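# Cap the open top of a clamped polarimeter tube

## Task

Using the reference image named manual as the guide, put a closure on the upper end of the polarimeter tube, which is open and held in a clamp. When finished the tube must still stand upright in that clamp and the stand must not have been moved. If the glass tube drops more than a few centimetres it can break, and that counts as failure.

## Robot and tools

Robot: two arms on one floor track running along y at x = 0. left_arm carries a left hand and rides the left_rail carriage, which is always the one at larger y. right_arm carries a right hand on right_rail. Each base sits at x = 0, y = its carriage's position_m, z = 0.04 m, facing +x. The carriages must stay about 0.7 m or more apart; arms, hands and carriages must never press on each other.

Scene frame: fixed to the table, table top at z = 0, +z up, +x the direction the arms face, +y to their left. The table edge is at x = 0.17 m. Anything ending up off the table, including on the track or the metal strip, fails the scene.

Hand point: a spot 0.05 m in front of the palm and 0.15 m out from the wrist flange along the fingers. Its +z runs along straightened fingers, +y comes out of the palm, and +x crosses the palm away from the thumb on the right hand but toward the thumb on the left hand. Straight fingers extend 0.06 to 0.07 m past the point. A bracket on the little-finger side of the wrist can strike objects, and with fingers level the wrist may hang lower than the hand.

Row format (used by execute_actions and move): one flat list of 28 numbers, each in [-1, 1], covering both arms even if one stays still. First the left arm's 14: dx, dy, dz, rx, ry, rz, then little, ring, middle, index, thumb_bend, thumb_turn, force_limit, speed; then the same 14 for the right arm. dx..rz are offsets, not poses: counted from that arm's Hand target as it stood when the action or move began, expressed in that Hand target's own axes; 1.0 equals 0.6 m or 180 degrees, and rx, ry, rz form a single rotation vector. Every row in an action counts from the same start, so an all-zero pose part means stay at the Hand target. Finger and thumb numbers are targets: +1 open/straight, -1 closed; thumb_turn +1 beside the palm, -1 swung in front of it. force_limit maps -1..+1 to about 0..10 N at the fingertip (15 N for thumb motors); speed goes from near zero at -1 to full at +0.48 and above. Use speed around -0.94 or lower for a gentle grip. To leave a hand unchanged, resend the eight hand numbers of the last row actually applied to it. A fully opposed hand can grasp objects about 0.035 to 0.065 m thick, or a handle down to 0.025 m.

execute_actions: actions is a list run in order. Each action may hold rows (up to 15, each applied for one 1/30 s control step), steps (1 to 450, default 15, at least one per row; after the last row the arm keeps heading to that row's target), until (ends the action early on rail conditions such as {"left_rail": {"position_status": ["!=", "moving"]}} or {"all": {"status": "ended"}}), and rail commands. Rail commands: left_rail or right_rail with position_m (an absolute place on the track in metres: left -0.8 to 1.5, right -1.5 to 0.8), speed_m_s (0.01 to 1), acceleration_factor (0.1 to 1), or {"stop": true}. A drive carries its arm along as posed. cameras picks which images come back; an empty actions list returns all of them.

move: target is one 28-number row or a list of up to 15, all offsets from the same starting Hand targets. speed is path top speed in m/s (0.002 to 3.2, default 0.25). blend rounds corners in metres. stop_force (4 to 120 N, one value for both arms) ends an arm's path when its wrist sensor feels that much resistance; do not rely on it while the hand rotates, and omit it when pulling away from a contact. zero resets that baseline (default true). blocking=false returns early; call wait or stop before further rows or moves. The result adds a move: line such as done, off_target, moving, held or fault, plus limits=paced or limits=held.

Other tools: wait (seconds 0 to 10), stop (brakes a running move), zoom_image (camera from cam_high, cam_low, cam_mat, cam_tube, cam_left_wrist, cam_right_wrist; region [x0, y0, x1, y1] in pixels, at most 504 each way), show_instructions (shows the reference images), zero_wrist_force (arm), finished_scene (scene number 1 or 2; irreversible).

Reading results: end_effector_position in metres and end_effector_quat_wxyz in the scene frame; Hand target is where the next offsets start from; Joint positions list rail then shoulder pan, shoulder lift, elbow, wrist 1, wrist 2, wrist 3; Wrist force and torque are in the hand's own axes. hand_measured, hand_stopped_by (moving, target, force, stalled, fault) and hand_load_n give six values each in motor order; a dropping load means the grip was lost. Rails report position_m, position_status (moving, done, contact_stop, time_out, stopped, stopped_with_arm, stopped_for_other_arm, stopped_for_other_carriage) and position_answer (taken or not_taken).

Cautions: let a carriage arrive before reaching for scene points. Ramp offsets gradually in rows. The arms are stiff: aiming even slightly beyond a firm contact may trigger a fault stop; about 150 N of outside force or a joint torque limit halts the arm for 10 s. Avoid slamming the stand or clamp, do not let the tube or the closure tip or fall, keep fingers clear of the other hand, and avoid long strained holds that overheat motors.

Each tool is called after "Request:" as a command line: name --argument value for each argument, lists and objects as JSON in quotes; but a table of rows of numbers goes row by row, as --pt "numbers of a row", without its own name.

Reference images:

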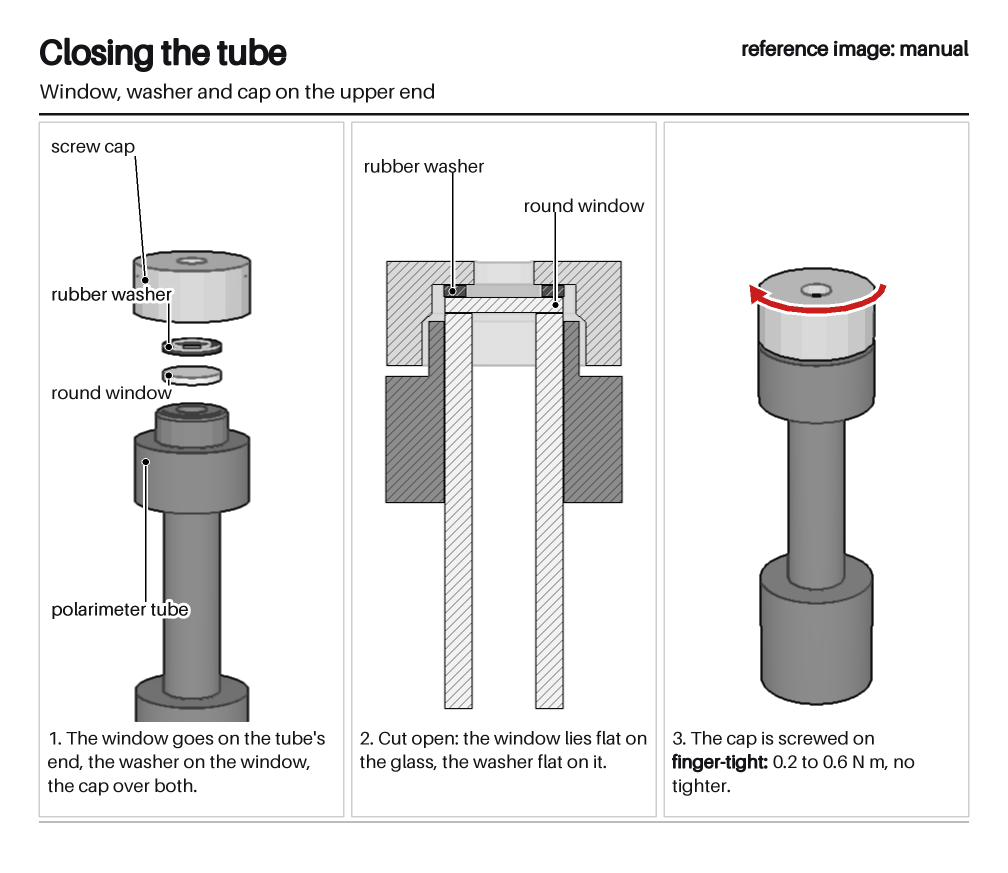

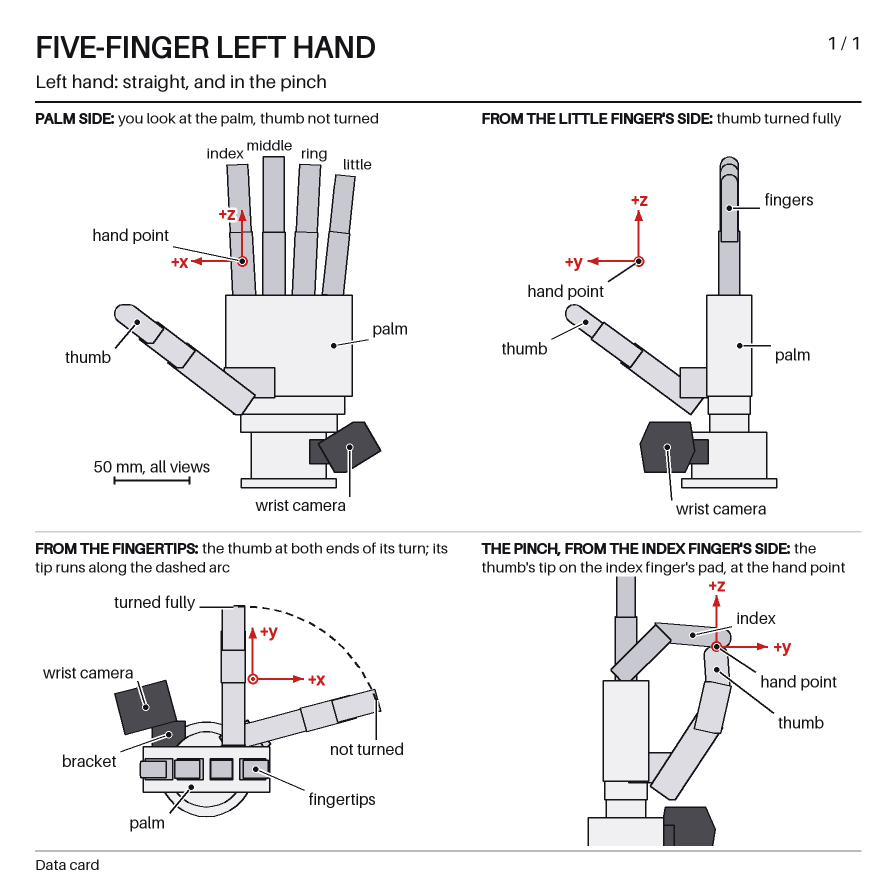

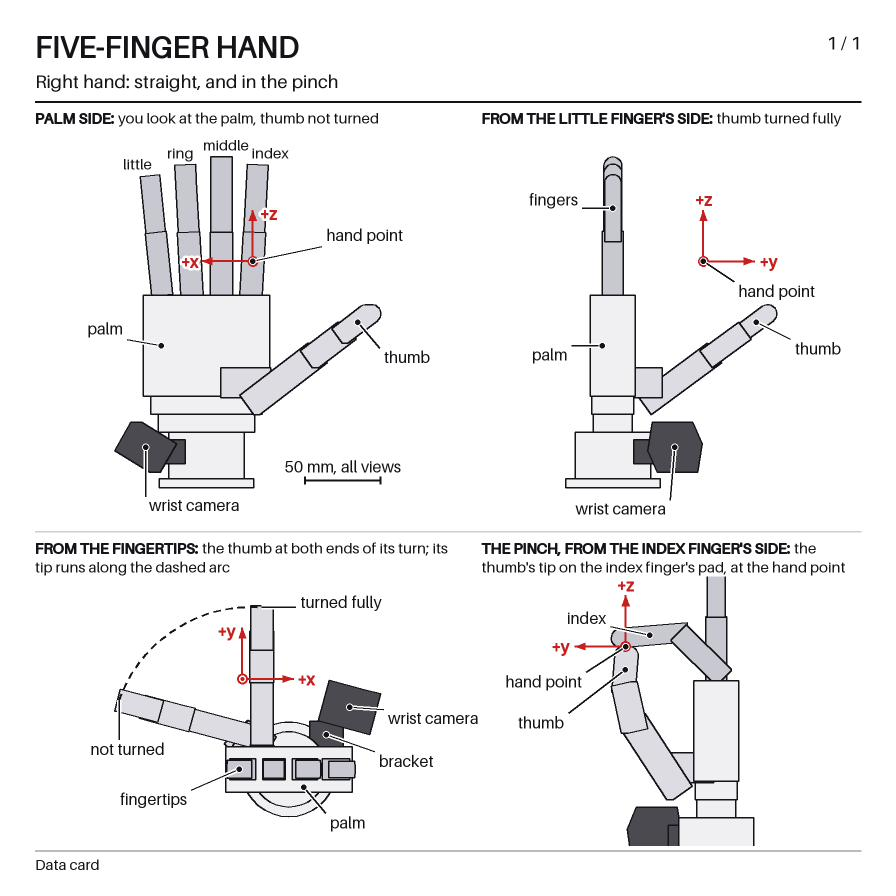

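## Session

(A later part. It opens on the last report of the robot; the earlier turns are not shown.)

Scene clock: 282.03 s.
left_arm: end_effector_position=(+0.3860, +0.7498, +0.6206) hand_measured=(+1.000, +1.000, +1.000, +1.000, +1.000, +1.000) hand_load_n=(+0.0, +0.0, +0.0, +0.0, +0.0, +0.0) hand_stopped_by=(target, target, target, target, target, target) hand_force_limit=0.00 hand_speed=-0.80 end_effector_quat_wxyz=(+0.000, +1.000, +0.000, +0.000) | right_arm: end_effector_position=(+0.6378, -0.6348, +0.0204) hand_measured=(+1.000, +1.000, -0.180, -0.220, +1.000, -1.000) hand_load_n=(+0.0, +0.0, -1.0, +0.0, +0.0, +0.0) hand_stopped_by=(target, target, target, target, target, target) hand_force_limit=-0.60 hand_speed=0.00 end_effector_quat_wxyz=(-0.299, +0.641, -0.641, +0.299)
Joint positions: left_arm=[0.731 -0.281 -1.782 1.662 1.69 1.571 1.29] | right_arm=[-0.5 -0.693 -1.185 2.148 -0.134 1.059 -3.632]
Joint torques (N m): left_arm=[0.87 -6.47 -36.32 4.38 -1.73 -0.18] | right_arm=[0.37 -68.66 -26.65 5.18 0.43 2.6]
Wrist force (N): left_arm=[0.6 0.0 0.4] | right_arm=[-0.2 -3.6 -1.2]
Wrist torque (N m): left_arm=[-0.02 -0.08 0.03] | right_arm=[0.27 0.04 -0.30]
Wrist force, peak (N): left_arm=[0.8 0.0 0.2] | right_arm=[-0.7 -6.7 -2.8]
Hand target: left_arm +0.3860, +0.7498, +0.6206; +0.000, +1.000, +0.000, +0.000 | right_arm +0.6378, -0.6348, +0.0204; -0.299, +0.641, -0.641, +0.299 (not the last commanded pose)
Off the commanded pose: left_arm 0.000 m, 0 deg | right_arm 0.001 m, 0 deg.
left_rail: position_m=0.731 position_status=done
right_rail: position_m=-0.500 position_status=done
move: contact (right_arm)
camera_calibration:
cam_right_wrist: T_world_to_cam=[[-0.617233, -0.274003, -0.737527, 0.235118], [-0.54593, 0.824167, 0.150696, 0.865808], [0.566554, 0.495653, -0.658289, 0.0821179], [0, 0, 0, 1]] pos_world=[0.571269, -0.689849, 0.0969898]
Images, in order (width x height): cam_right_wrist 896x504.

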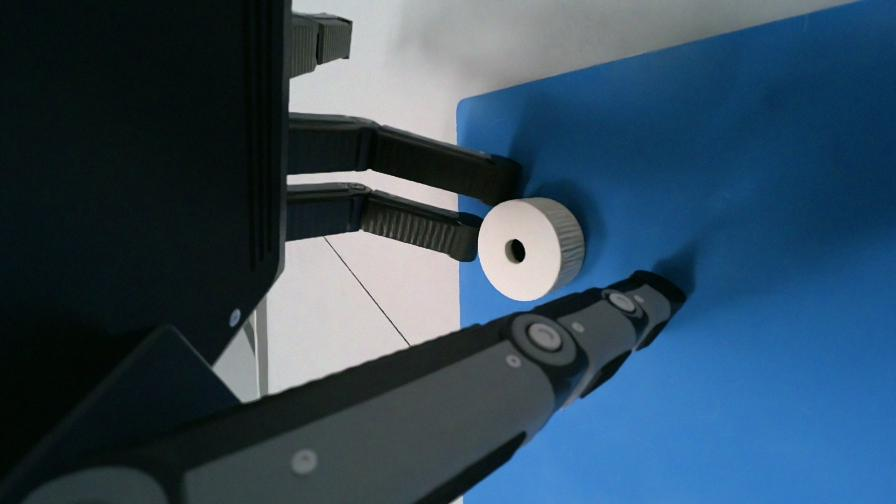

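Request:
move --pt "0 0 0 0 0 0 1 1 1 1 1 1 0 -0.8 0 -0.00128 -0.00107 0 0 0 1 1 -0.18 -0.22 1 -1 -0.6 -0.94" --pt "0 0 0 0 0 0 1 1 1 1 1 1 0 -0.8 0 0.0019 -0.0049 0 0 0 1 1 -0.18 -0.22 1 -1 -0.6 -0.94" --speed 0.02

Request:
execute_actions --actions '[{"rows":[[0,0,0,0,0,0,1,1,1,1,1,1,0,-0.8, 0,0,0,0,0,0,1,1,-0.18,-0.22,0.6,-1,-0.6,-0.94]],"steps":60}]' --cameras '["cam_right_wrist"]'

Request:
zoom_image --camera "cam_right_wrist" --region '[380, 120, 740, 400]'

Scene clock: 285.00 s.
left_arm: end_effector_position=(+0.3860, +0.7498, +0.6206) hand_measured=(+1.000, +1.000, +1.000, +1.000, +1.000, +1.000) hand_load_n=(+0.0, +0.0, +0.0, +0.0, +0.0, +0.0) hand_stopped_by=(target, target, target, target, target, target) hand_force_limit=0.00 hand_speed=-0.80 end_effector_quat_wxyz=(+0.000, +1.000, +0.000, +0.000) | right_arm: end_effector_position=(+0.6350, -0.6348, +0.0214) hand_measured=(+1.000, +1.000, -0.180, -0.220, +1.000, -1.000) hand_load_n=(+0.0, +0.0, +0.0, +0.0, +0.0, +0.0) hand_stopped_by=(target, target, target, target, target, target) hand_force_limit=-0.60 hand_speed=-0.94 end_effector_quat_wxyz=(-0.299, +0.641, -0.641, +0.299)
Joint positions: left_arm=[0.731 -0.281 -1.782 1.662 1.69 1.571 1.29] | right_arm=[-0.5 -0.697 -1.189 2.153 -0.133 1.056 -3.636]
Joint torques (N m): left_arm=[-0.33 -7.19 -36.36 4.77 -1.33 0.3] | right_arm=[-15.31 -69.78 -17.28 -0.71 -3.31 -3.73]
Wrist force (N): left_arm=[0.7 0.2 0.3] | right_arm=[0.0 -0.2 0.7]
Wrist torque (N m): left_arm=[0.02 -0.09 0.03] | right_arm=[0.15 0.02 -0.01]
Wrist force, peak (N): left_arm=[0.6 0.1 0.5] | right_arm=[-0.3 -4.5 -2.1]
Hand target: left_arm +0.3860, +0.7498, +0.6206; +0.000, +1.000, +0.000, +0.000 | right_arm +0.6348, -0.6348, +0.0214; -0.299, +0.641, -0.641, +0.299
Off the commanded pose: left_arm 0.000 m, 0 deg | right_arm 0.000 m, 0 deg.
left_rail: position_m=0.731 position_status=done
right_rail: position_m=-0.500 position_status=done
move: done

Scene clock: 288.40 s.
left_arm: end_effector_position=(+0.3860, +0.7498, +0.6206) hand_measured=(+1.000, +1.000, +1.000, +1.000, +1.000, +1.000) hand_load_n=(+0.0, +0.0, -0.5, +0.0, +0.0, +0.0) hand_stopped_by=(target, target, target, target, target, target) hand_force_limit=0.00 hand_speed=-0.80 end_effector_quat_wxyz=(+0.000, +1.000, +0.000, +0.000) | right_arm: end_effector_position=(+0.6348, -0.6348, +0.0214) hand_measured=(+1.000, +1.000, -0.180, -0.220, +0.722, -1.000) hand_load_n=(+0.0, +0.0, +0.0, +1.0, +3.0, +0.0) hand_stopped_by=(target, target, target, target, force, target) hand_force_limit=-0.60 hand_speed=-0.94 end_effector_quat_wxyz=(-0.299, +0.641, -0.641, +0.299)
Joint positions: left_arm=[0.731 -0.281 -1.782 1.662 1.69 1.571 1.29] | right_arm=[-0.5 -0.698 -1.19 2.153 -0.133 1.056 -3.636]
Joint torques (N m): left_arm=[2.16 -8.05 -36.5 4.88 -1.33 -0.06] | right_arm=[-12.69 -68.5 -15.54 -0.53 -3.15 -3.79]
Wrist force (N): left_arm=[0.2 0.0 0.0] | right_arm=[-0.3 -0.4 0.2]
Wrist torque (N m): left_arm=[0.00 -0.02 0.01] | right_arm=[0.16 0.06 -0.02]
Wrist force, peak (N): left_arm=[0.7 -0.2 0.5] | right_arm=[-0.2 -0.1 1.0]
Hand target: left_arm +0.3860, +0.7498, +0.6206; +0.000, +1.000, +0.000, +0.000 | right_arm +0.6348, -0.6348, +0.0214; -0.299, +0.641, -0.641, +0.299
Off the commanded pose: left_arm 0.000 m, 0 deg | right_arm 0.000 m, 0 deg.
left_rail: position_m=0.731 position_status=done
right_rail: position_m=-0.500 position_status=done
camera_calibration:
cam_right_wrist: T_world_to_cam=[[-0.617233, -0.274003, -0.737527, 0.234004], [-0.54593, 0.824167, 0.150696, 0.86402], [0.566554, 0.495653, -0.658289, 0.0844759], [0, 0, 0, 1]] pos_world=[0.568269, -0.689849, 0.0979898]
Images, in order (width x height): cam_right_wrist 896x504.

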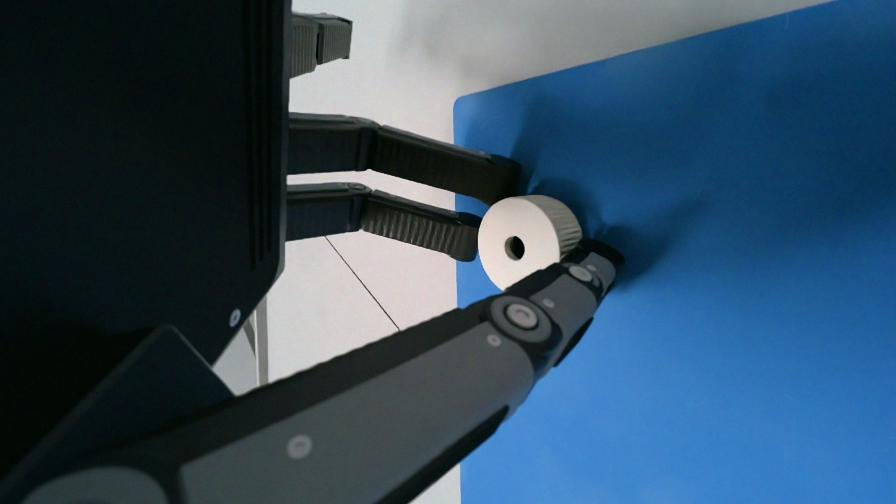

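Scaled by 1.400.

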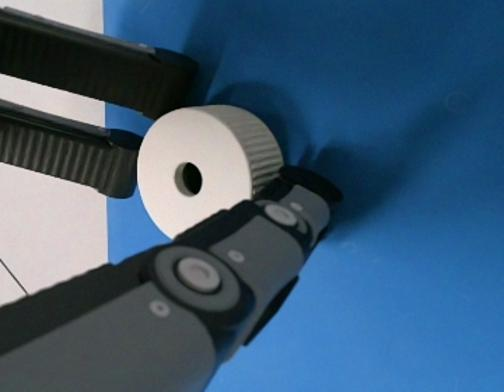

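Request:
execute_actions --actions '[{"rows":[[0,0,0,0,0,0,1,1,1,1,1,1,0,-0.8, 0,0,0,0,0,0,1,1,-0.3,-0.22,0.6,-1,-0.7,-0.94]],"steps":45}]' --cameras '["cam_right_wrist"]'

Request:
zoom_image --camera "cam_right_wrist" --region '[380, 120, 740, 400]'

Scene clock: 290.43 s.
left_arm: end_effector_position=(+0.3860, +0.7498, +0.6206) hand_measured=(+1.000, +1.000, +1.000, +1.000, +1.000, +1.000) hand_load_n=(+0.0, +0.0, +0.0, +0.0, +0.0, +0.0) hand_stopped_by=(target, target, target, target, target, target) hand_force_limit=0.00 hand_speed=-0.80 end_effector_quat_wxyz=(+0.000, +1.000, +0.000, +0.000) | right_arm: end_effector_position=(+0.6348, -0.6348, +0.0214) hand_measured=(+1.000, +1.000, -0.190, -0.220, +0.724, -1.000) hand_load_n=(+0.0, +0.0, +2.5, +0.5, +3.5, +1.0) hand_stopped_by=(target, target, force, target, force, target) hand_force_limit=-0.70 hand_speed=-0.94 end_effector_quat_wxyz=(-0.299, +0.641, -0.641, +0.299)
Joint positions: left_arm=[0.731 -0.281 -1.782 1.662 1.69 1.571 1.29] | right_arm=[-0.5 -0.698 -1.19 2.153 -0.133 1.056 -3.636]
Joint torques (N m): left_arm=[1.03 -6.68 -36.75 4.72 -1.44 -0.07] | right_arm=[-11.93 -68.94 -16.21 -0.5 -2.66 -4.08]
Wrist force (N): left_arm=[0.1 0.0 0.2] | right_arm=[0.0 0.1 0.6]
Wrist torque (N m): left_arm=[-0.02 0.00 0.00] | right_arm=[0.19 0.02 0.00]
Wrist force, peak (N): left_arm=[0.5 0.0 0.7] | right_arm=[0.0 0.5 0.7]
Hand target: left_arm +0.3860, +0.7498, +0.6206; +0.000, +1.000, +0.000, +0.000 | right_arm +0.6348, -0.6348, +0.0214; -0.299, +0.641, -0.641, +0.299
Off the commanded pose: left_arm 0.000 m, 0 deg | right_arm 0.000 m, 0 deg.
left_rail: position_m=0.731 position_status=done
right_rail: position_m=-0.500 position_status=done
camera_calibration:
cam_right_wrist: T_world_to_cam=[[-0.617233, -0.274003, -0.737527, 0.234004], [-0.54593, 0.824167, 0.150696, 0.86402], [0.566554, 0.495653, -0.658289, 0.0844759], [0, 0, 0, 1]] pos_world=[0.568269, -0.689849, 0.0979898]
Images, in order (width x height): cam_right_wrist 896x504.

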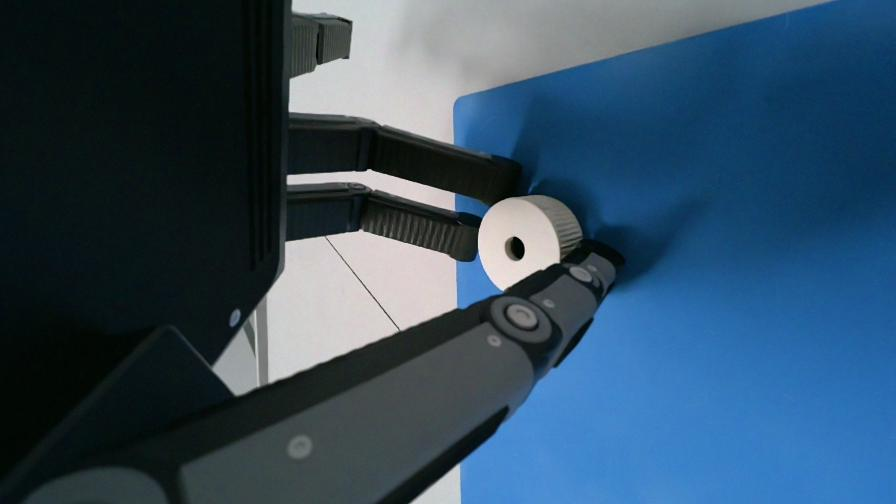

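Scaled by 1.400.

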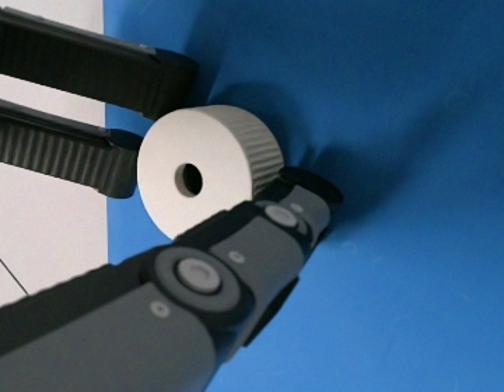

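Request:
execute_actions --actions '[{"rows":[[0,0,0,0,0,0,1,1,1,1,1,1,0,-0.8, 0,0,0,0,0,0,1,1,-0.3,-0.22,0.5,-1,-0.35,-0.94]],"steps":40}]'

Request:
move --target '[0,0,0,0,0,0,1,1,1,1,1,1,0,-0.8, 0,-0.00766,-0.00643,0,0,0,1,1,-0.3,-0.22,0.5,-1,-0.35,-0.94]' --speed 0.01 --cameras '["cam_right_wrist"]'

Request:
zoom_image --camera "cam_right_wrist" --region '[380, 120, 740, 400]'

Scene clock: 292.20 s.
left_arm: end_effector_position=(+0.3860, +0.7498, +0.6206) hand_measured=(+1.000, +1.000, +1.000, +1.000, +1.000, +1.000) hand_load_n=(+0.0, +0.0, +0.0, +0.0, +0.0, +0.0) hand_stopped_by=(target, target, target, target, target, target) hand_force_limit=0.00 hand_speed=-0.80 end_effector_quat_wxyz=(+0.000, +1.000, +0.000, +0.000) | right_arm: end_effector_position=(+0.6348, -0.6348, +0.0214) hand_measured=(+1.000, +1.000, -0.190, -0.220, +0.718, -1.000) hand_load_n=(+0.0, +0.0, +3.0, +1.0, +5.0, +1.0) hand_stopped_by=(target, target, force, target, force, target) hand_force_limit=-0.35 hand_speed=-0.94 end_effector_quat_wxyz=(-0.299, +0.641, -0.641, +0.299)
Joint positions: left_arm=[0.731 -0.281 -1.782 1.662 1.69 1.571 1.29] | right_arm=[-0.5 -0.698 -1.19 2.153 -0.133 1.056 -3.636]
Joint torques (N m): left_arm=[2.02 -6.02 -36.65 4.79 -1.59 -0.11] | right_arm=[-11.8 -64.03 -13.92 -0.68 -2.37 -3.48]
Wrist force (N): left_arm=[0.3 -0.1 0.2] | right_arm=[0.4 0.0 0.8]
Wrist torque (N m): left_arm=[-0.03 -0.04 0.02] | right_arm=[0.17 -0.04 0.02]
Wrist force, peak (N): left_arm=[0.8 0.0 0.3] | right_arm=[-0.1 0.3 0.9]
Hand target: left_arm +0.3860, +0.7498, +0.6206; +0.000, +1.000, +0.000, +0.000 | right_arm +0.6348, -0.6348, +0.0214; -0.299, +0.641, -0.641, +0.299
Off the commanded pose: left_arm 0.000 m, 0 deg | right_arm 0.000 m, 0 deg.
left_rail: position_m=0.731 position_status=done
right_rail: position_m=-0.500 position_status=done

Scene clock: 293.10 s.
left_arm: end_effector_position=(+0.3860, +0.7498, +0.6206) hand_measured=(+1.000, +1.000, +1.000, +1.000, +1.000, +1.000) hand_load_n=(+0.0, +0.0, +0.0, +0.0, +0.0, +0.0) hand_stopped_by=(target, target, target, target, target, target) hand_force_limit=0.00 hand_speed=-0.80 end_effector_quat_wxyz=(+0.000, +1.000, +0.000, +0.000) | right_arm: end_effector_position=(+0.6348, -0.6348, +0.0273) hand_measured=(+1.000, +1.000, -0.190, -0.220, +0.718, -1.000) hand_load_n=(+0.0, +0.0, +3.0, +1.0, +5.0, +1.0) hand_stopped_by=(target, target, force, target, force, target) hand_force_limit=-0.35 hand_speed=-0.94 end_effector_quat_wxyz=(-0.299, +0.641, -0.641, +0.299)
Joint positions: left_arm=[0.731 -0.281 -1.782 1.662 1.69 1.571 1.29] | right_arm=[-0.5 -0.698 -1.199 2.151 -0.122 1.056 -3.636]
Joint torques (N m): left_arm=[2.25 -6.3 -35.78 4.57 -1.28 0.25] | right_arm=[-14.12 -70.9 -29.22 4.28 -2.79 -3.02]
Wrist force (N): left_arm=[0.4 0.1 0.0] | right_arm=[-0.2 0.2 0.7]
Wrist torque (N m): left_arm=[0.02 -0.06 0.03] | right_arm=[0.19 0.04 -0.01]
Wrist force, peak (N): left_arm=[0.9 0.1 0.2] | right_arm=[-0.4 0.4 0.8]
Hand target: left_arm +0.3860, +0.7498, +0.6206; +0.000, +1.000, +0.000, +0.000 | right_arm +0.6348, -0.6348, +0.0274; -0.299, +0.641, -0.641, +0.299
Off the commanded pose: left_arm 0.000 m, 0 deg | right_arm 0.000 m, 0 deg.
left_rail: position_m=0.731 position_status=done
right_rail: position_m=-0.500 position_status=done
move: done
camera_calibration:
cam_right_wrist: T_world_to_cam=[[-0.617192, -0.274064, -0.737539, 0.238291], [-0.545976, 0.824147, 0.15064, 0.863148], [0.566555, 0.495652, -0.658289, 0.0883588], [0, 0, 0, 1]] pos_world=[0.568269, -0.689849, 0.10389]
Images, in order (width x height): cam_right_wrist 896x504.

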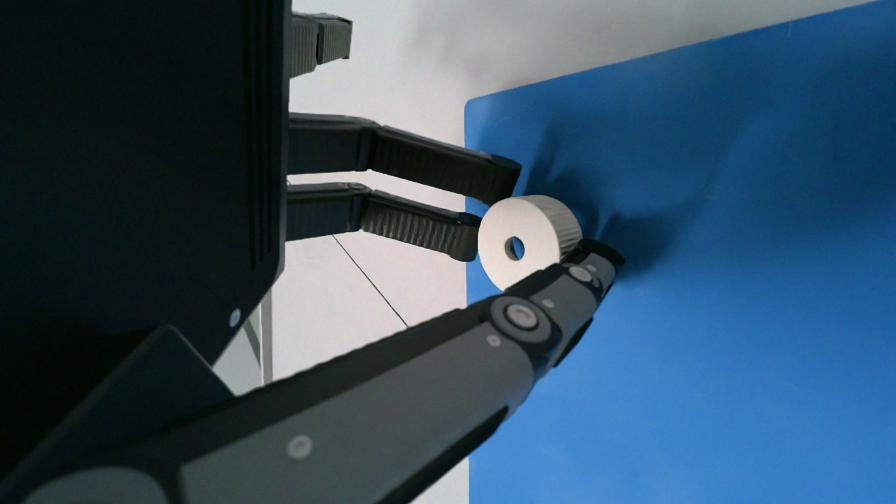

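Scaled by 1.400.

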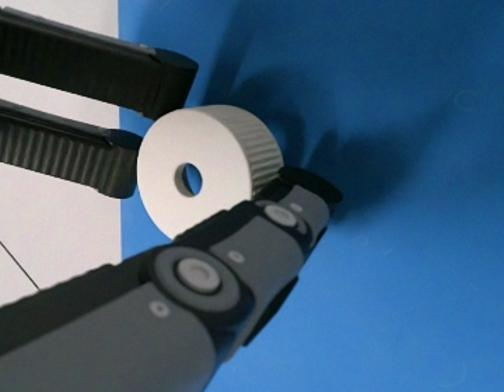

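Request:
move --target '[0,0,0,0,0,0,1,1,1,1,1,1,0,-0.8, 0,-0.3863,-0.3243,0,0,0,1,1,-0.3,-0.22,0.5,-1,-0.35,-0.94]' --speed 0.2

Request:
execute_actions --actions '[{"right_rail":{"position_m":-0.15,"speed_m_s":0.3,"acceleration_factor":0.3},"steps":5},{"steps":120,"until":{"right_rail":{"position_status":["!=","moving"]}}}]' --cameras '["cam_high","cam_tube","cam_right_wrist"]'

Scene clock: 300.50 s.
left_arm: end_effector_position=(+0.3860, +0.7498, +0.6206) hand_measured=(+1.000, +1.000, +1.000, +1.000, +1.000, +1.000) hand_load_n=(+0.0, +0.0, +0.0, +0.0, +0.0, +0.0) hand_stopped_by=(target, target, target, target, target, target) hand_force_limit=0.00 hand_speed=-0.80 end_effector_quat_wxyz=(+0.000, +1.000, +0.000, +0.000) | right_arm: end_effector_position=(+0.6346, -0.6348, +0.3299) hand_measured=(+1.000, +1.000, -0.190, -0.220, +0.718, -1.000) hand_load_n=(+0.0, +0.0, +3.0, +0.5, +5.0, +1.0) hand_stopped_by=(target, target, force, target, force, target) hand_force_limit=-0.35 hand_speed=-0.94 end_effector_quat_wxyz=(-0.299, +0.641, -0.641, +0.299)
Joint positions: left_arm=[0.731 -0.281 -1.782 1.662 1.69 1.571 1.29] | right_arm=[-0.5 -0.698 -1.538 1.904 0.464 1.056 -3.636]
Joint torques (N m): left_arm=[0.8 -6.96 -35.91 5.03 -1.5 0.13] | right_arm=[-12.29 -58.5 -44.23 4.4 -3.67 -3.52]
Wrist force (N): left_arm=[0.4 0.0 0.1] | right_arm=[0.2 0.0 0.5]
Wrist torque (N m): left_arm=[0.00 -0.06 0.02] | right_arm=[0.18 0.02 0.01]
Wrist force, peak (N): left_arm=[0.3 0.0 0.9] | right_arm=[-0.2 0.8 1.5]
Hand target: left_arm +0.3860, +0.7498, +0.6206; +0.000, +1.000, +0.000, +0.000 | right_arm +0.6346, -0.6348, +0.3301; -0.299, +0.641, -0.641, +0.299
Off the commanded pose: left_arm 0.000 m, 0 deg | right_arm 0.000 m, 0 deg.
left_rail: position_m=0.731 position_status=done
right_rail: position_m=-0.500 position_status=done
move: done

Scene clock: 302.50 s.
left_arm: end_effector_position=(+0.3860, +0.7498, +0.6206) hand_measured=(+1.000, +1.000, +1.000, +1.000, +1.000, +1.000) hand_load_n=(+0.0, +0.0, +0.0, +0.0, +0.0, +0.0) hand_stopped_by=(target, target, target, target, target, target) hand_force_limit=0.00 hand_speed=-0.80 end_effector_quat_wxyz=(+0.000, +1.000, +0.000, +0.000) | right_arm: end_effector_position=(+0.6346, -0.2848, +0.3301) hand_measured=(+1.000, +1.000, -0.190, -0.220, +0.718, -1.000) hand_load_n=(+0.0, +0.0, +3.0, +1.0, +5.0, +1.0) hand_stopped_by=(target, target, force, target, force, target) hand_force_limit=-0.35 hand_speed=-0.94 end_effector_quat_wxyz=(-0.299, +0.641, -0.641, +0.299)
Joint positions: left_arm=[0.731 -0.281 -1.782 1.662 1.69 1.571 1.29] | right_arm=[-0.15 -0.698 -1.538 1.904 0.465 1.056 -3.636]
Joint torques (N m): left_arm=[1.13 -7.3 -36.2 4.78 -1.48 0.07] | right_arm=[2.86 -45.16 -39.64 2.31 -2.02 -3.42]
Wrist force (N): left_arm=[0.8 -0.1 0.3] | right_arm=[0.1 0.2 0.4]
Wrist torque (N m): left_arm=[-0.02 -0.11 0.06] | right_arm=[0.20 0.03 0.00]
Wrist force, peak (N): left_arm=[0.8 -0.1 0.3] | right_arm=[1.3 0.0 0.4]
Hand target: left_arm +0.3860, +0.7498, +0.6206; +0.000, +1.000, +0.000, +0.000 | right_arm +0.6346, -0.2848, +0.3301; -0.299, +0.641, -0.641, +0.299
Off the commanded pose: left_arm 0.000 m, 0 deg | right_arm 0.000 m, 0 deg.
left_rail: position_m=0.731 position_status=done
right_rail: position_m=-0.150 speed_m_s=0.30 position_status=done
camera_calibration:
cam_right_wrist: T_world_to_cam=[[-0.617192, -0.274064, -0.737539, 0.557371], [-0.545976, 0.824147, 0.15064, 0.528906], [0.566555, 0.495652, -0.658289, 0.114208], [0, 0, 0, 1]] pos_world=[0.568069, -0.339749, 0.40659]
Images, in order (width x height): cam_high 896x504, cam_tube 896x504, cam_right_wrist 896x504.

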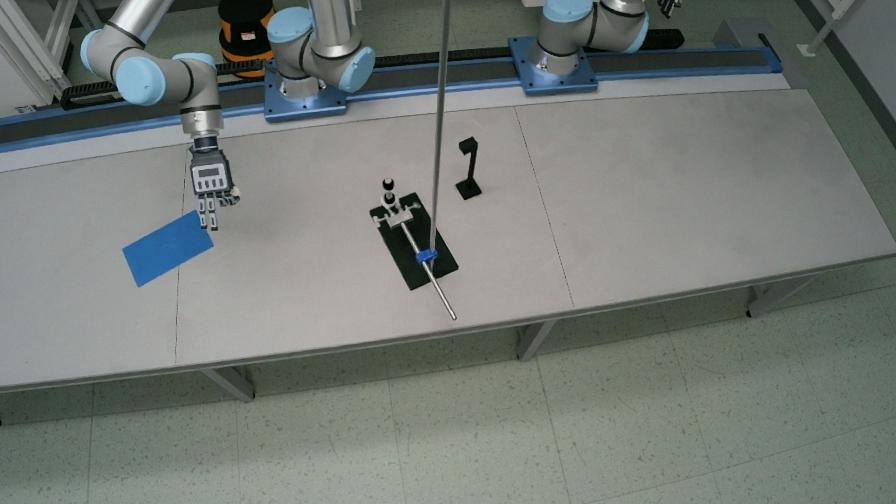

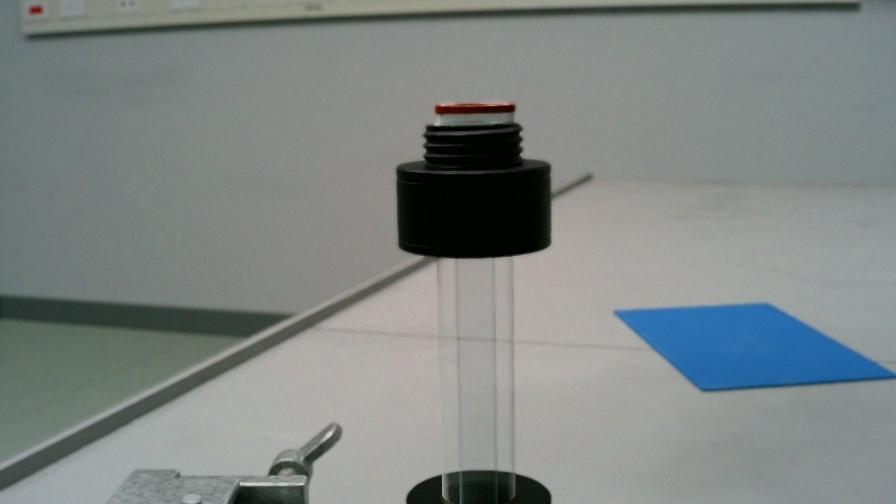

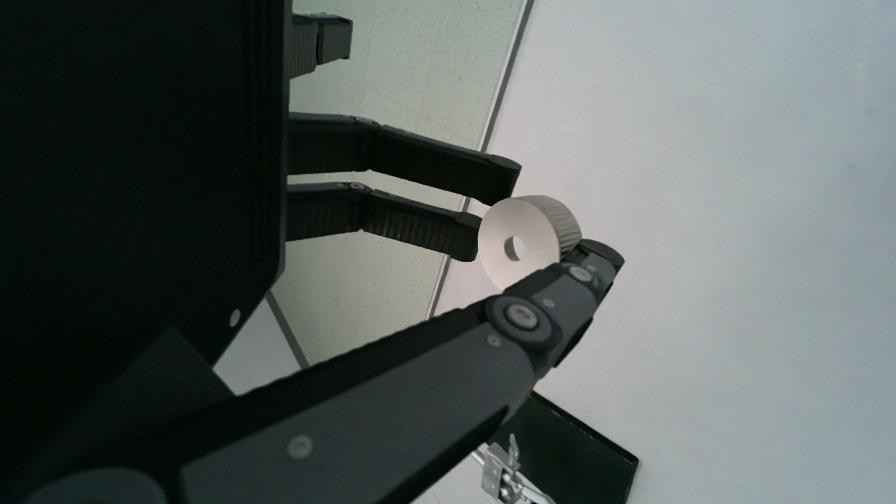

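Request:
move --pt "0 0 0 0 0 0 1 1 1 1 1 1 0 -0.8 -0.6287 0.0539 -0.0642 0 0 0 1 1 -0.3 -0.22 0.5 -1 -0.35 -0.94" --pt "0 0 0 0 0 0 1 1 1 1 1 1 0 -0.8 -0.6287 0.156 0.0215 0 0 0 1 1 -0.3 -0.22 0.5 -1 -0.35 -0.94" --speed '[0.25,0.08]' --blend '[0.02,0]' --cameras '["cam_tube","cam_high","cam_right_wrist"]'

Request:
zoom_image --camera "cam_tube" --region '[350, 0, 600, 200]'

Scene clock: 306.13 s.
left_arm: end_effector_position=(+0.3860, +0.7498, +0.6206) hand_measured=(+1.000, +1.000, +1.000, +1.000, +1.000, +1.000) hand_load_n=(+0.0, +0.0, +0.0, +0.0, +0.0, +0.0) hand_stopped_by=(target, target, target, target, target, target) hand_force_limit=0.00 hand_speed=-0.80 end_effector_quat_wxyz=(+0.000, +1.000, +0.000, +0.000) | right_arm: end_effector_position=(+0.5843, +0.0924, +0.2501) hand_measured=(+1.000, +1.000, -0.190, -0.220, +0.718, -1.000) hand_load_n=(+0.0, +0.0, +3.0, +1.0, +5.0, +1.0) hand_stopped_by=(target, target, force, target, force, target) hand_force_limit=-0.35 hand_speed=-0.94 end_effector_quat_wxyz=(-0.299, +0.641, -0.641, +0.299)
Joint positions: left_arm=[0.731 -0.281 -1.782 1.662 1.69 1.571 1.29] | right_arm=[-0.15 0.088 -1.553 2.053 0.2 1.638 -3.085]
Joint torques (N m): left_arm=[1.78 -6.15 -37.08 4.72 -1.36 0.14] | right_arm=[8.48 -23.21 -30.45 -1.23 2.89 3.56]
Wrist force (N): left_arm=[0.8 -0.1 0.2] | right_arm=[0.3 0.2 1.0]
Wrist torque (N m): left_arm=[-0.02 -0.11 0.05] | right_arm=[0.19 -0.01 -0.23]
Wrist force, peak (N): left_arm=[0.7 0.0 0.6] | right_arm=[1.8 0.0 0.6]
Hand target: left_arm +0.3860, +0.7498, +0.6206; +0.000, +1.000, +0.000, +0.000 | right_arm +0.5843, +0.0924, +0.2499; -0.299, +0.641, -0.641, +0.299
Off the commanded pose: left_arm 0.000 m, 0 deg | right_arm 0.000 m, 0 deg.
left_rail: position_m=0.731 position_status=done
right_rail: position_m=-0.150 speed_m_s=0.30 position_status=done
move: done
camera_calibration:
cam_right_wrist: T_world_to_cam=[[-0.617275, -0.27404, -0.737478, 0.570796], [-0.545922, 0.824174, 0.150686, 0.202568], [0.566517, 0.49562, -0.658346, -0.0968111], [0, 0, 0, 1]] pos_world=[0.517769, 0.0374508, 0.32669]
Images, in order (width x height): cam_high 896x504, cam_tube 896x504, cam_right_wrist 896x504.

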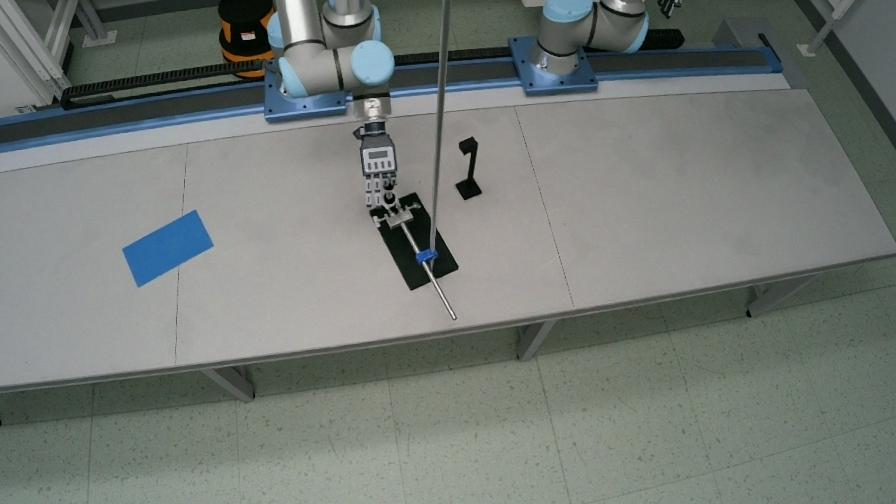

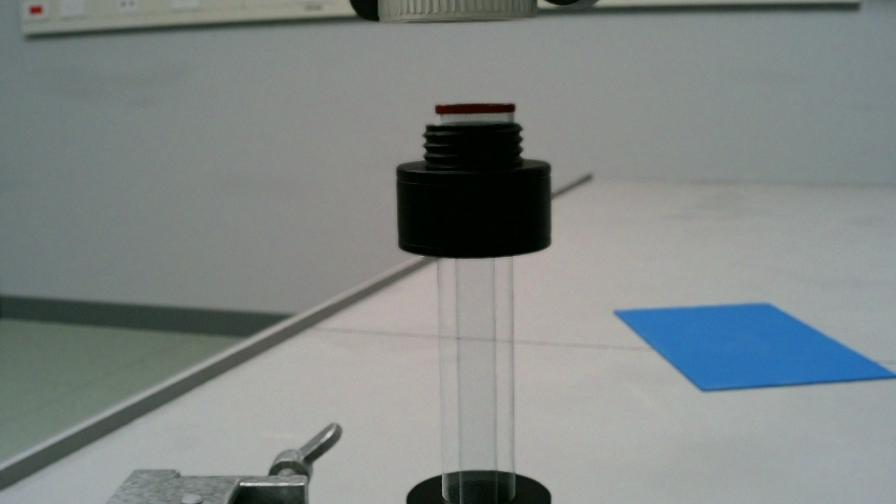

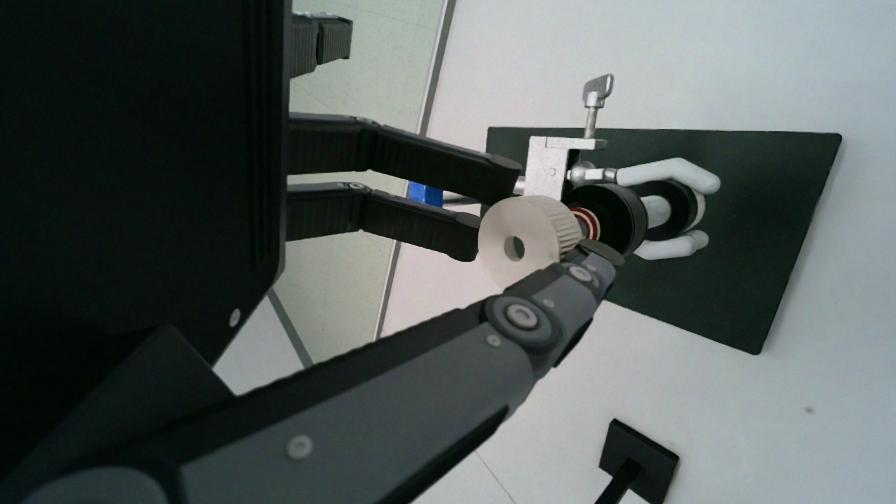

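Scaled by 2.016.

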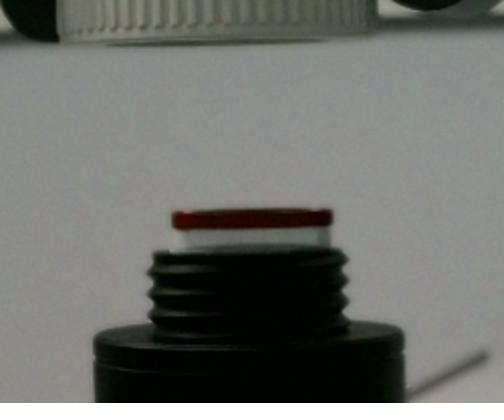

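Request:
move --target '[0,0,0,0,0,0,1,1,1,1,1,1,0,-0.8, -0.01767,0.0277,-0.0175,0,-0.2128,-0.1786,1,1,-0.3,-0.22,0.5,-1,-0.35,-0.94]' --speed 0.25 --cameras '["cam_tube"]'

Request:
zoom_image --camera "cam_tube" --region '[350, 0, 600, 200]'

Scene clock: 310.00 s.
left_arm: end_effector_position=(+0.3860, +0.7498, +0.6206) hand_measured=(+1.000, +1.000, +1.000, +1.000, +1.000, +1.000) hand_load_n=(+0.0, +0.0, +0.0, +0.0, +0.0, +0.0) hand_stopped_by=(target, target, target, target, target, target) hand_force_limit=0.00 hand_speed=-0.80 end_effector_quat_wxyz=(+0.000, +1.000, +0.000, +0.000) | right_arm: end_effector_position=(+0.5656, +0.1031, +0.2440) hand_measured=(+1.000, +1.000, -0.190, -0.220, +0.718, -1.000) hand_load_n=(+0.0, +0.0, +2.5, +1.0, +5.0, +1.0) hand_stopped_by=(target, target, force, target, force, target) hand_force_limit=-0.35 hand_speed=-0.94 end_effector_quat_wxyz=(-0.397, +0.852, -0.310, +0.145)
Joint positions: left_arm=[0.731 -0.281 -1.782 1.662 1.69 1.571 1.29] | right_arm=[-0.15 -0.144 -1.442 2 0.452 0.862 -3.946]
Joint torques (N m): left_arm=[0.33 -4.47 -36.57 4.68 -1.58 0.34] | right_arm=[-14.16 -26.3 -37.68 4.72 -3.56 -3.78]
Wrist force (N): left_arm=[-0.1 -0.1 0.1] | right_arm=[0.4 0.0 0.7]
Wrist torque (N m): left_arm=[0.00 0.01 0.00] | right_arm=[0.17 -0.03 0.07]
Wrist force, peak (N): left_arm=[0.6 0.1 0.7] | right_arm=[0.5 -0.1 1.1]
Hand target: left_arm +0.3860, +0.7498, +0.6206; +0.000, +1.000, +0.000, +0.000 | right_arm +0.5656, +0.1030, +0.2440; -0.397, +0.852, -0.310, +0.145
Off the commanded pose: left_arm 0.000 m, 0 deg | right_arm 0.000 m, 0 deg.
left_rail: position_m=0.731 position_status=done
right_rail: position_m=-0.150 speed_m_s=0.30 position_status=done
move: done
Images, in order (width x height): cam_tube 896x504.

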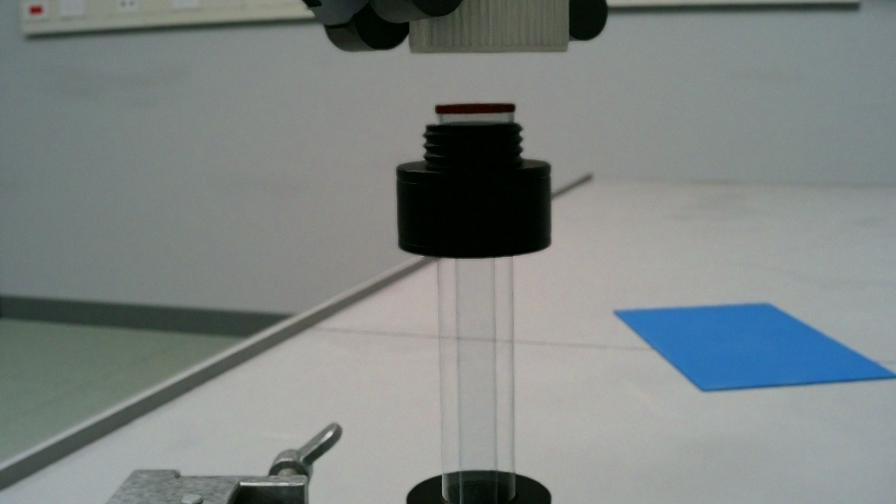

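Scaled by 2.016.

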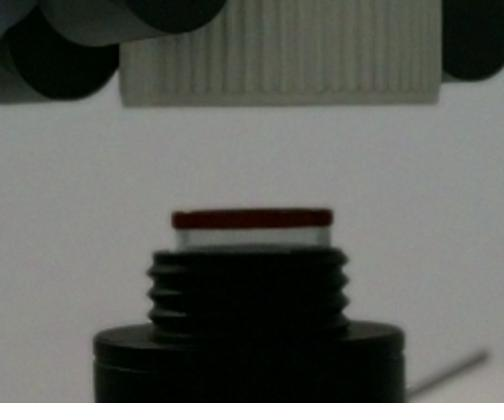

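Request:
move --target '[0,0,0,0,0,0,1,1,1,1,1,1,0,-0.8, -0.0122,0.01247,-0.01486,0,-0.2128,-0.1786,1,1,-0.3,-0.22,0.5,-1,-0.35,-0.94]' --speed 0.25 --cameras '["cam_tube","cam_high"]'

Request:
zoom_image --camera "cam_tube" --region '[350, 0, 600, 200]'

Scene clock: 313.27 s.
left_arm: end_effector_position=(+0.3860, +0.7498, +0.6206) hand_measured=(+1.000, +1.000, +1.000, +1.000, +1.000, +1.000) hand_load_n=(+0.0, +0.0, +0.0, +0.0, +0.0, +0.0) hand_stopped_by=(target, target, target, target, target, target) hand_force_limit=0.00 hand_speed=-0.80 end_effector_quat_wxyz=(+0.000, +1.000, +0.000, +0.000) | right_arm: end_effector_position=(+0.5525, +0.0988, +0.2439) hand_measured=(+1.000, +1.000, -0.190, -0.220, +0.718, -1.000) hand_load_n=(+0.0, +0.0, +3.0, +1.0, +5.0, +1.0) hand_stopped_by=(target, target, force, target, force, target) hand_force_limit=-0.35 hand_speed=-0.94 end_effector_quat_wxyz=(-0.421, +0.903, +0.079, -0.037)
Joint positions: left_arm=[0.731 -0.281 -1.782 1.662 1.69 1.571 1.29] | right_arm=[-0.15 -0.138 -1.136 1.807 1.25 0.754 -5.178]
Joint torques (N m): left_arm=[1.09 -5.7 -36.4 4.9 -1.52 0.19] | right_arm=[6.7 -42.97 -35.46 7.19 0.89 -3.2]
Wrist force (N): left_arm=[0.3 0.0 0.0] | right_arm=[0.2 0.1 0.7]
Wrist torque (N m): left_arm=[0.00 -0.05 0.02] | right_arm=[0.15 -0.01 0.06]
Wrist force, peak (N): left_arm=[0.5 0.0 0.7] | right_arm=[0.4 0.4 1.3]
Hand target: left_arm +0.3860, +0.7498, +0.6206; +0.000, +1.000, +0.000, +0.000 | right_arm +0.5525, +0.0988, +0.2439; -0.421, +0.903, +0.079, -0.037
Off the commanded pose: left_arm 0.000 m, 0 deg | right_arm 0.000 m, 0 deg.
left_rail: position_m=0.731 position_status=done
right_rail: position_m=-0.150 speed_m_s=0.30 position_status=done
move: done
Images, in order (width x height): cam_high 896x504, cam_tube 896x504.

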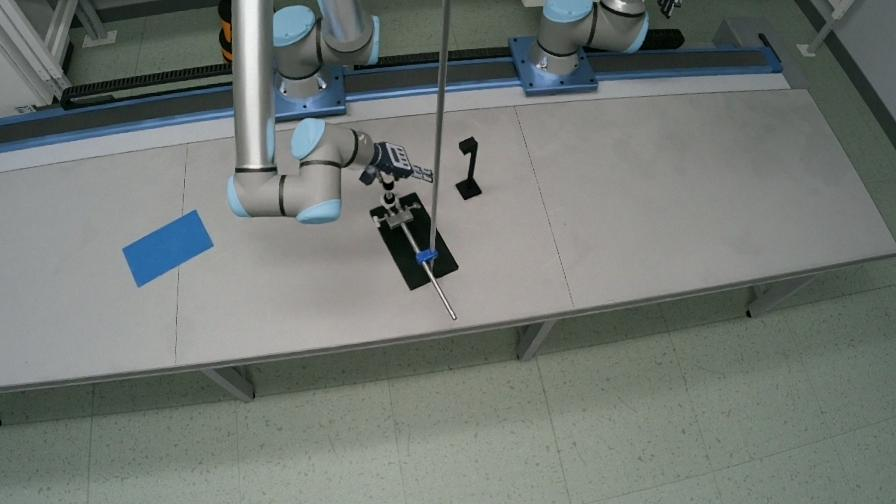

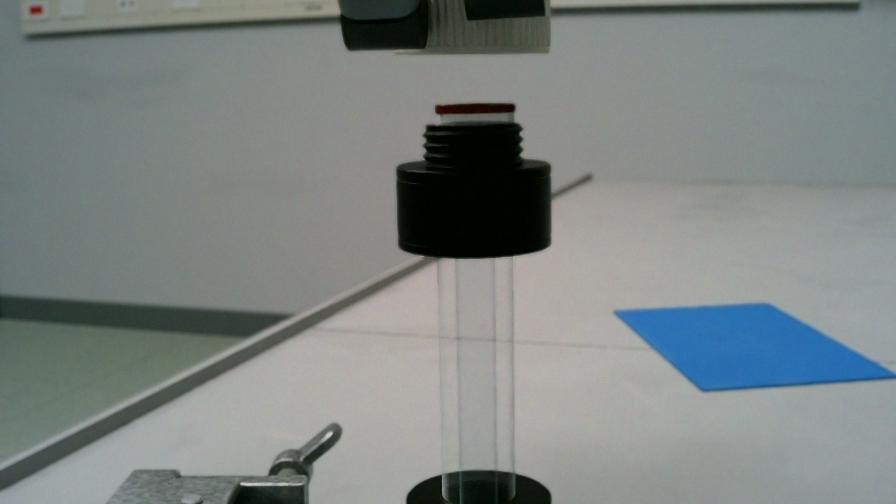

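Scaled by 2.016.

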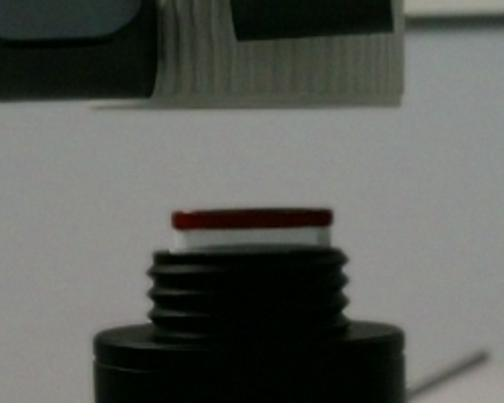

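Request:
execute_actions --actions '[]' --cameras '["cam_low","cam_tube"]'

Request:
zoom_image --camera "cam_low" --region '[400, 180, 500, 240]'

Request:
zoom_image --camera "cam_tube" --region '[380, 0, 560, 100]'

Scene clock: 314.57 s.
left_arm: end_effector_position=(+0.3860, +0.7498, +0.6206) hand_measured=(+1.000, +1.000, +1.000, +1.000, +1.000, +1.000) hand_load_n=(+0.0, +0.0, +0.0, +0.0, +0.0, +0.0) hand_stopped_by=(target, target, target, target, target, target) hand_force_limit=0.00 hand_speed=-0.80 end_effector_quat_wxyz=(+0.000, +1.000, +0.000, +0.000) | right_arm: end_effector_position=(+0.5525, +0.0988, +0.2439) hand_measured=(+1.000, +1.000, -0.190, -0.220, +0.718, -1.000) hand_load_n=(+0.0, -0.5, +2.5, +0.5, +5.0, +1.0) hand_stopped_by=(target, target, force, target, force, target) hand_force_limit=-0.35 hand_speed=-0.94 end_effector_quat_wxyz=(-0.421, +0.903, +0.079, -0.037)
Joint positions: left_arm=[0.731 -0.281 -1.782 1.662 1.69 1.571 1.29] | right_arm=[-0.15 -0.138 -1.135 1.807 1.25 0.754 -5.179]
Joint velocities: within noise
Joint torques (N m): left_arm=[0.86 -6.32 -36.49 4.67 -1.4 0.07] | right_arm=[6.01 -45.2 -36.25 6.72 1.4 -4.14]
Wrist force (N): left_arm=[0.6 0.1 0.5] | right_arm=[0.3 0.2 0.7]
Wrist torque (N m): left_arm=[0.00 -0.08 0.04] | right_arm=[0.16 -0.02 0.06]
Wrist force, peak (N): left_arm=[0.6 0.1 0.5] | right_arm=[0.2 0.2 1.0]
Hand target: left_arm +0.3860, +0.7498, +0.6206; +0.000, +1.000, +0.000, +0.000 | right_arm +0.5525, +0.0988, +0.2439; -0.421, +0.903, +0.079, -0.037
Off the commanded pose: left_arm 0.000 m, 0 deg | right_arm 0.000 m, 0 deg.
left_rail: position_m=0.731 position_status=done
right_rail: position_m=-0.150 speed_m_s=0.30 position_status=done
Images, in order (width x height): cam_low 896x504, cam_tube 896x504.

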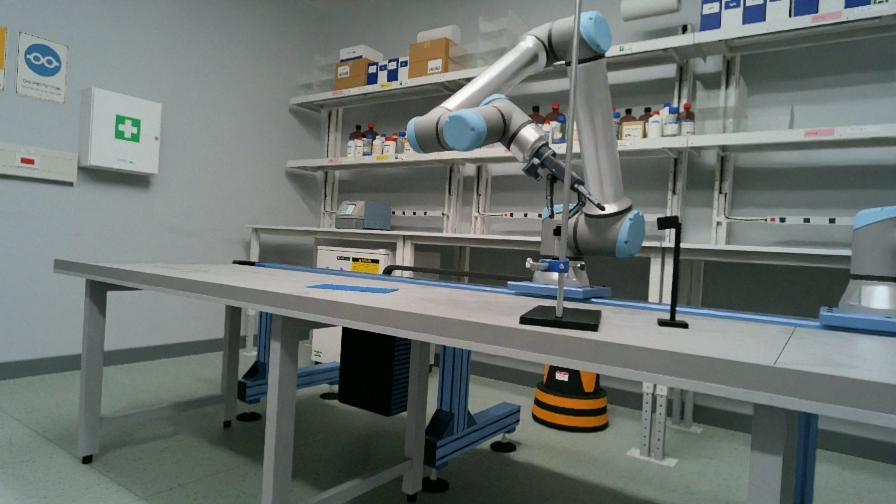

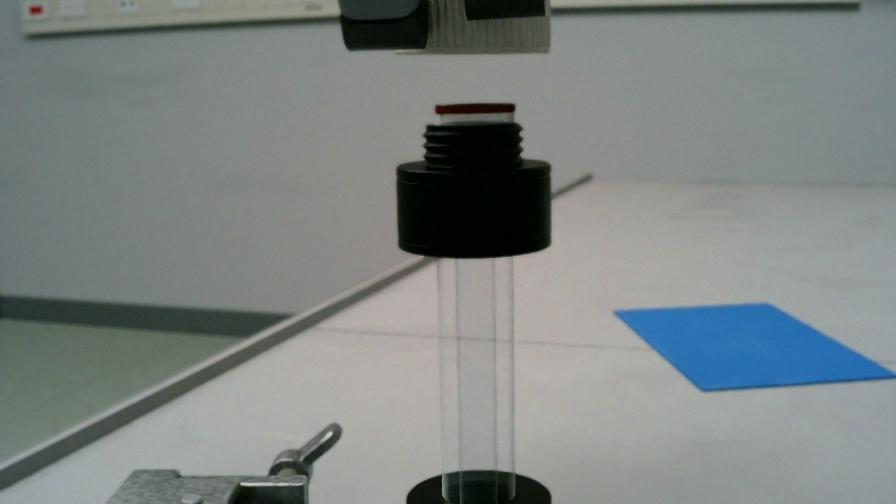

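Scaled by 5.040.

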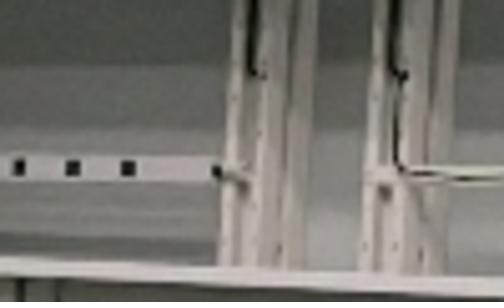

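Scaled by 2.800.

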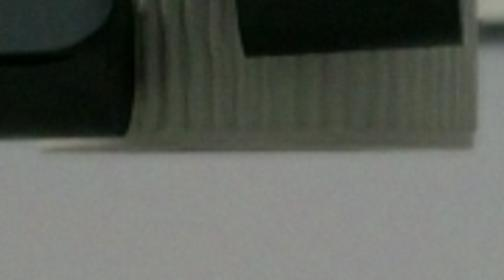

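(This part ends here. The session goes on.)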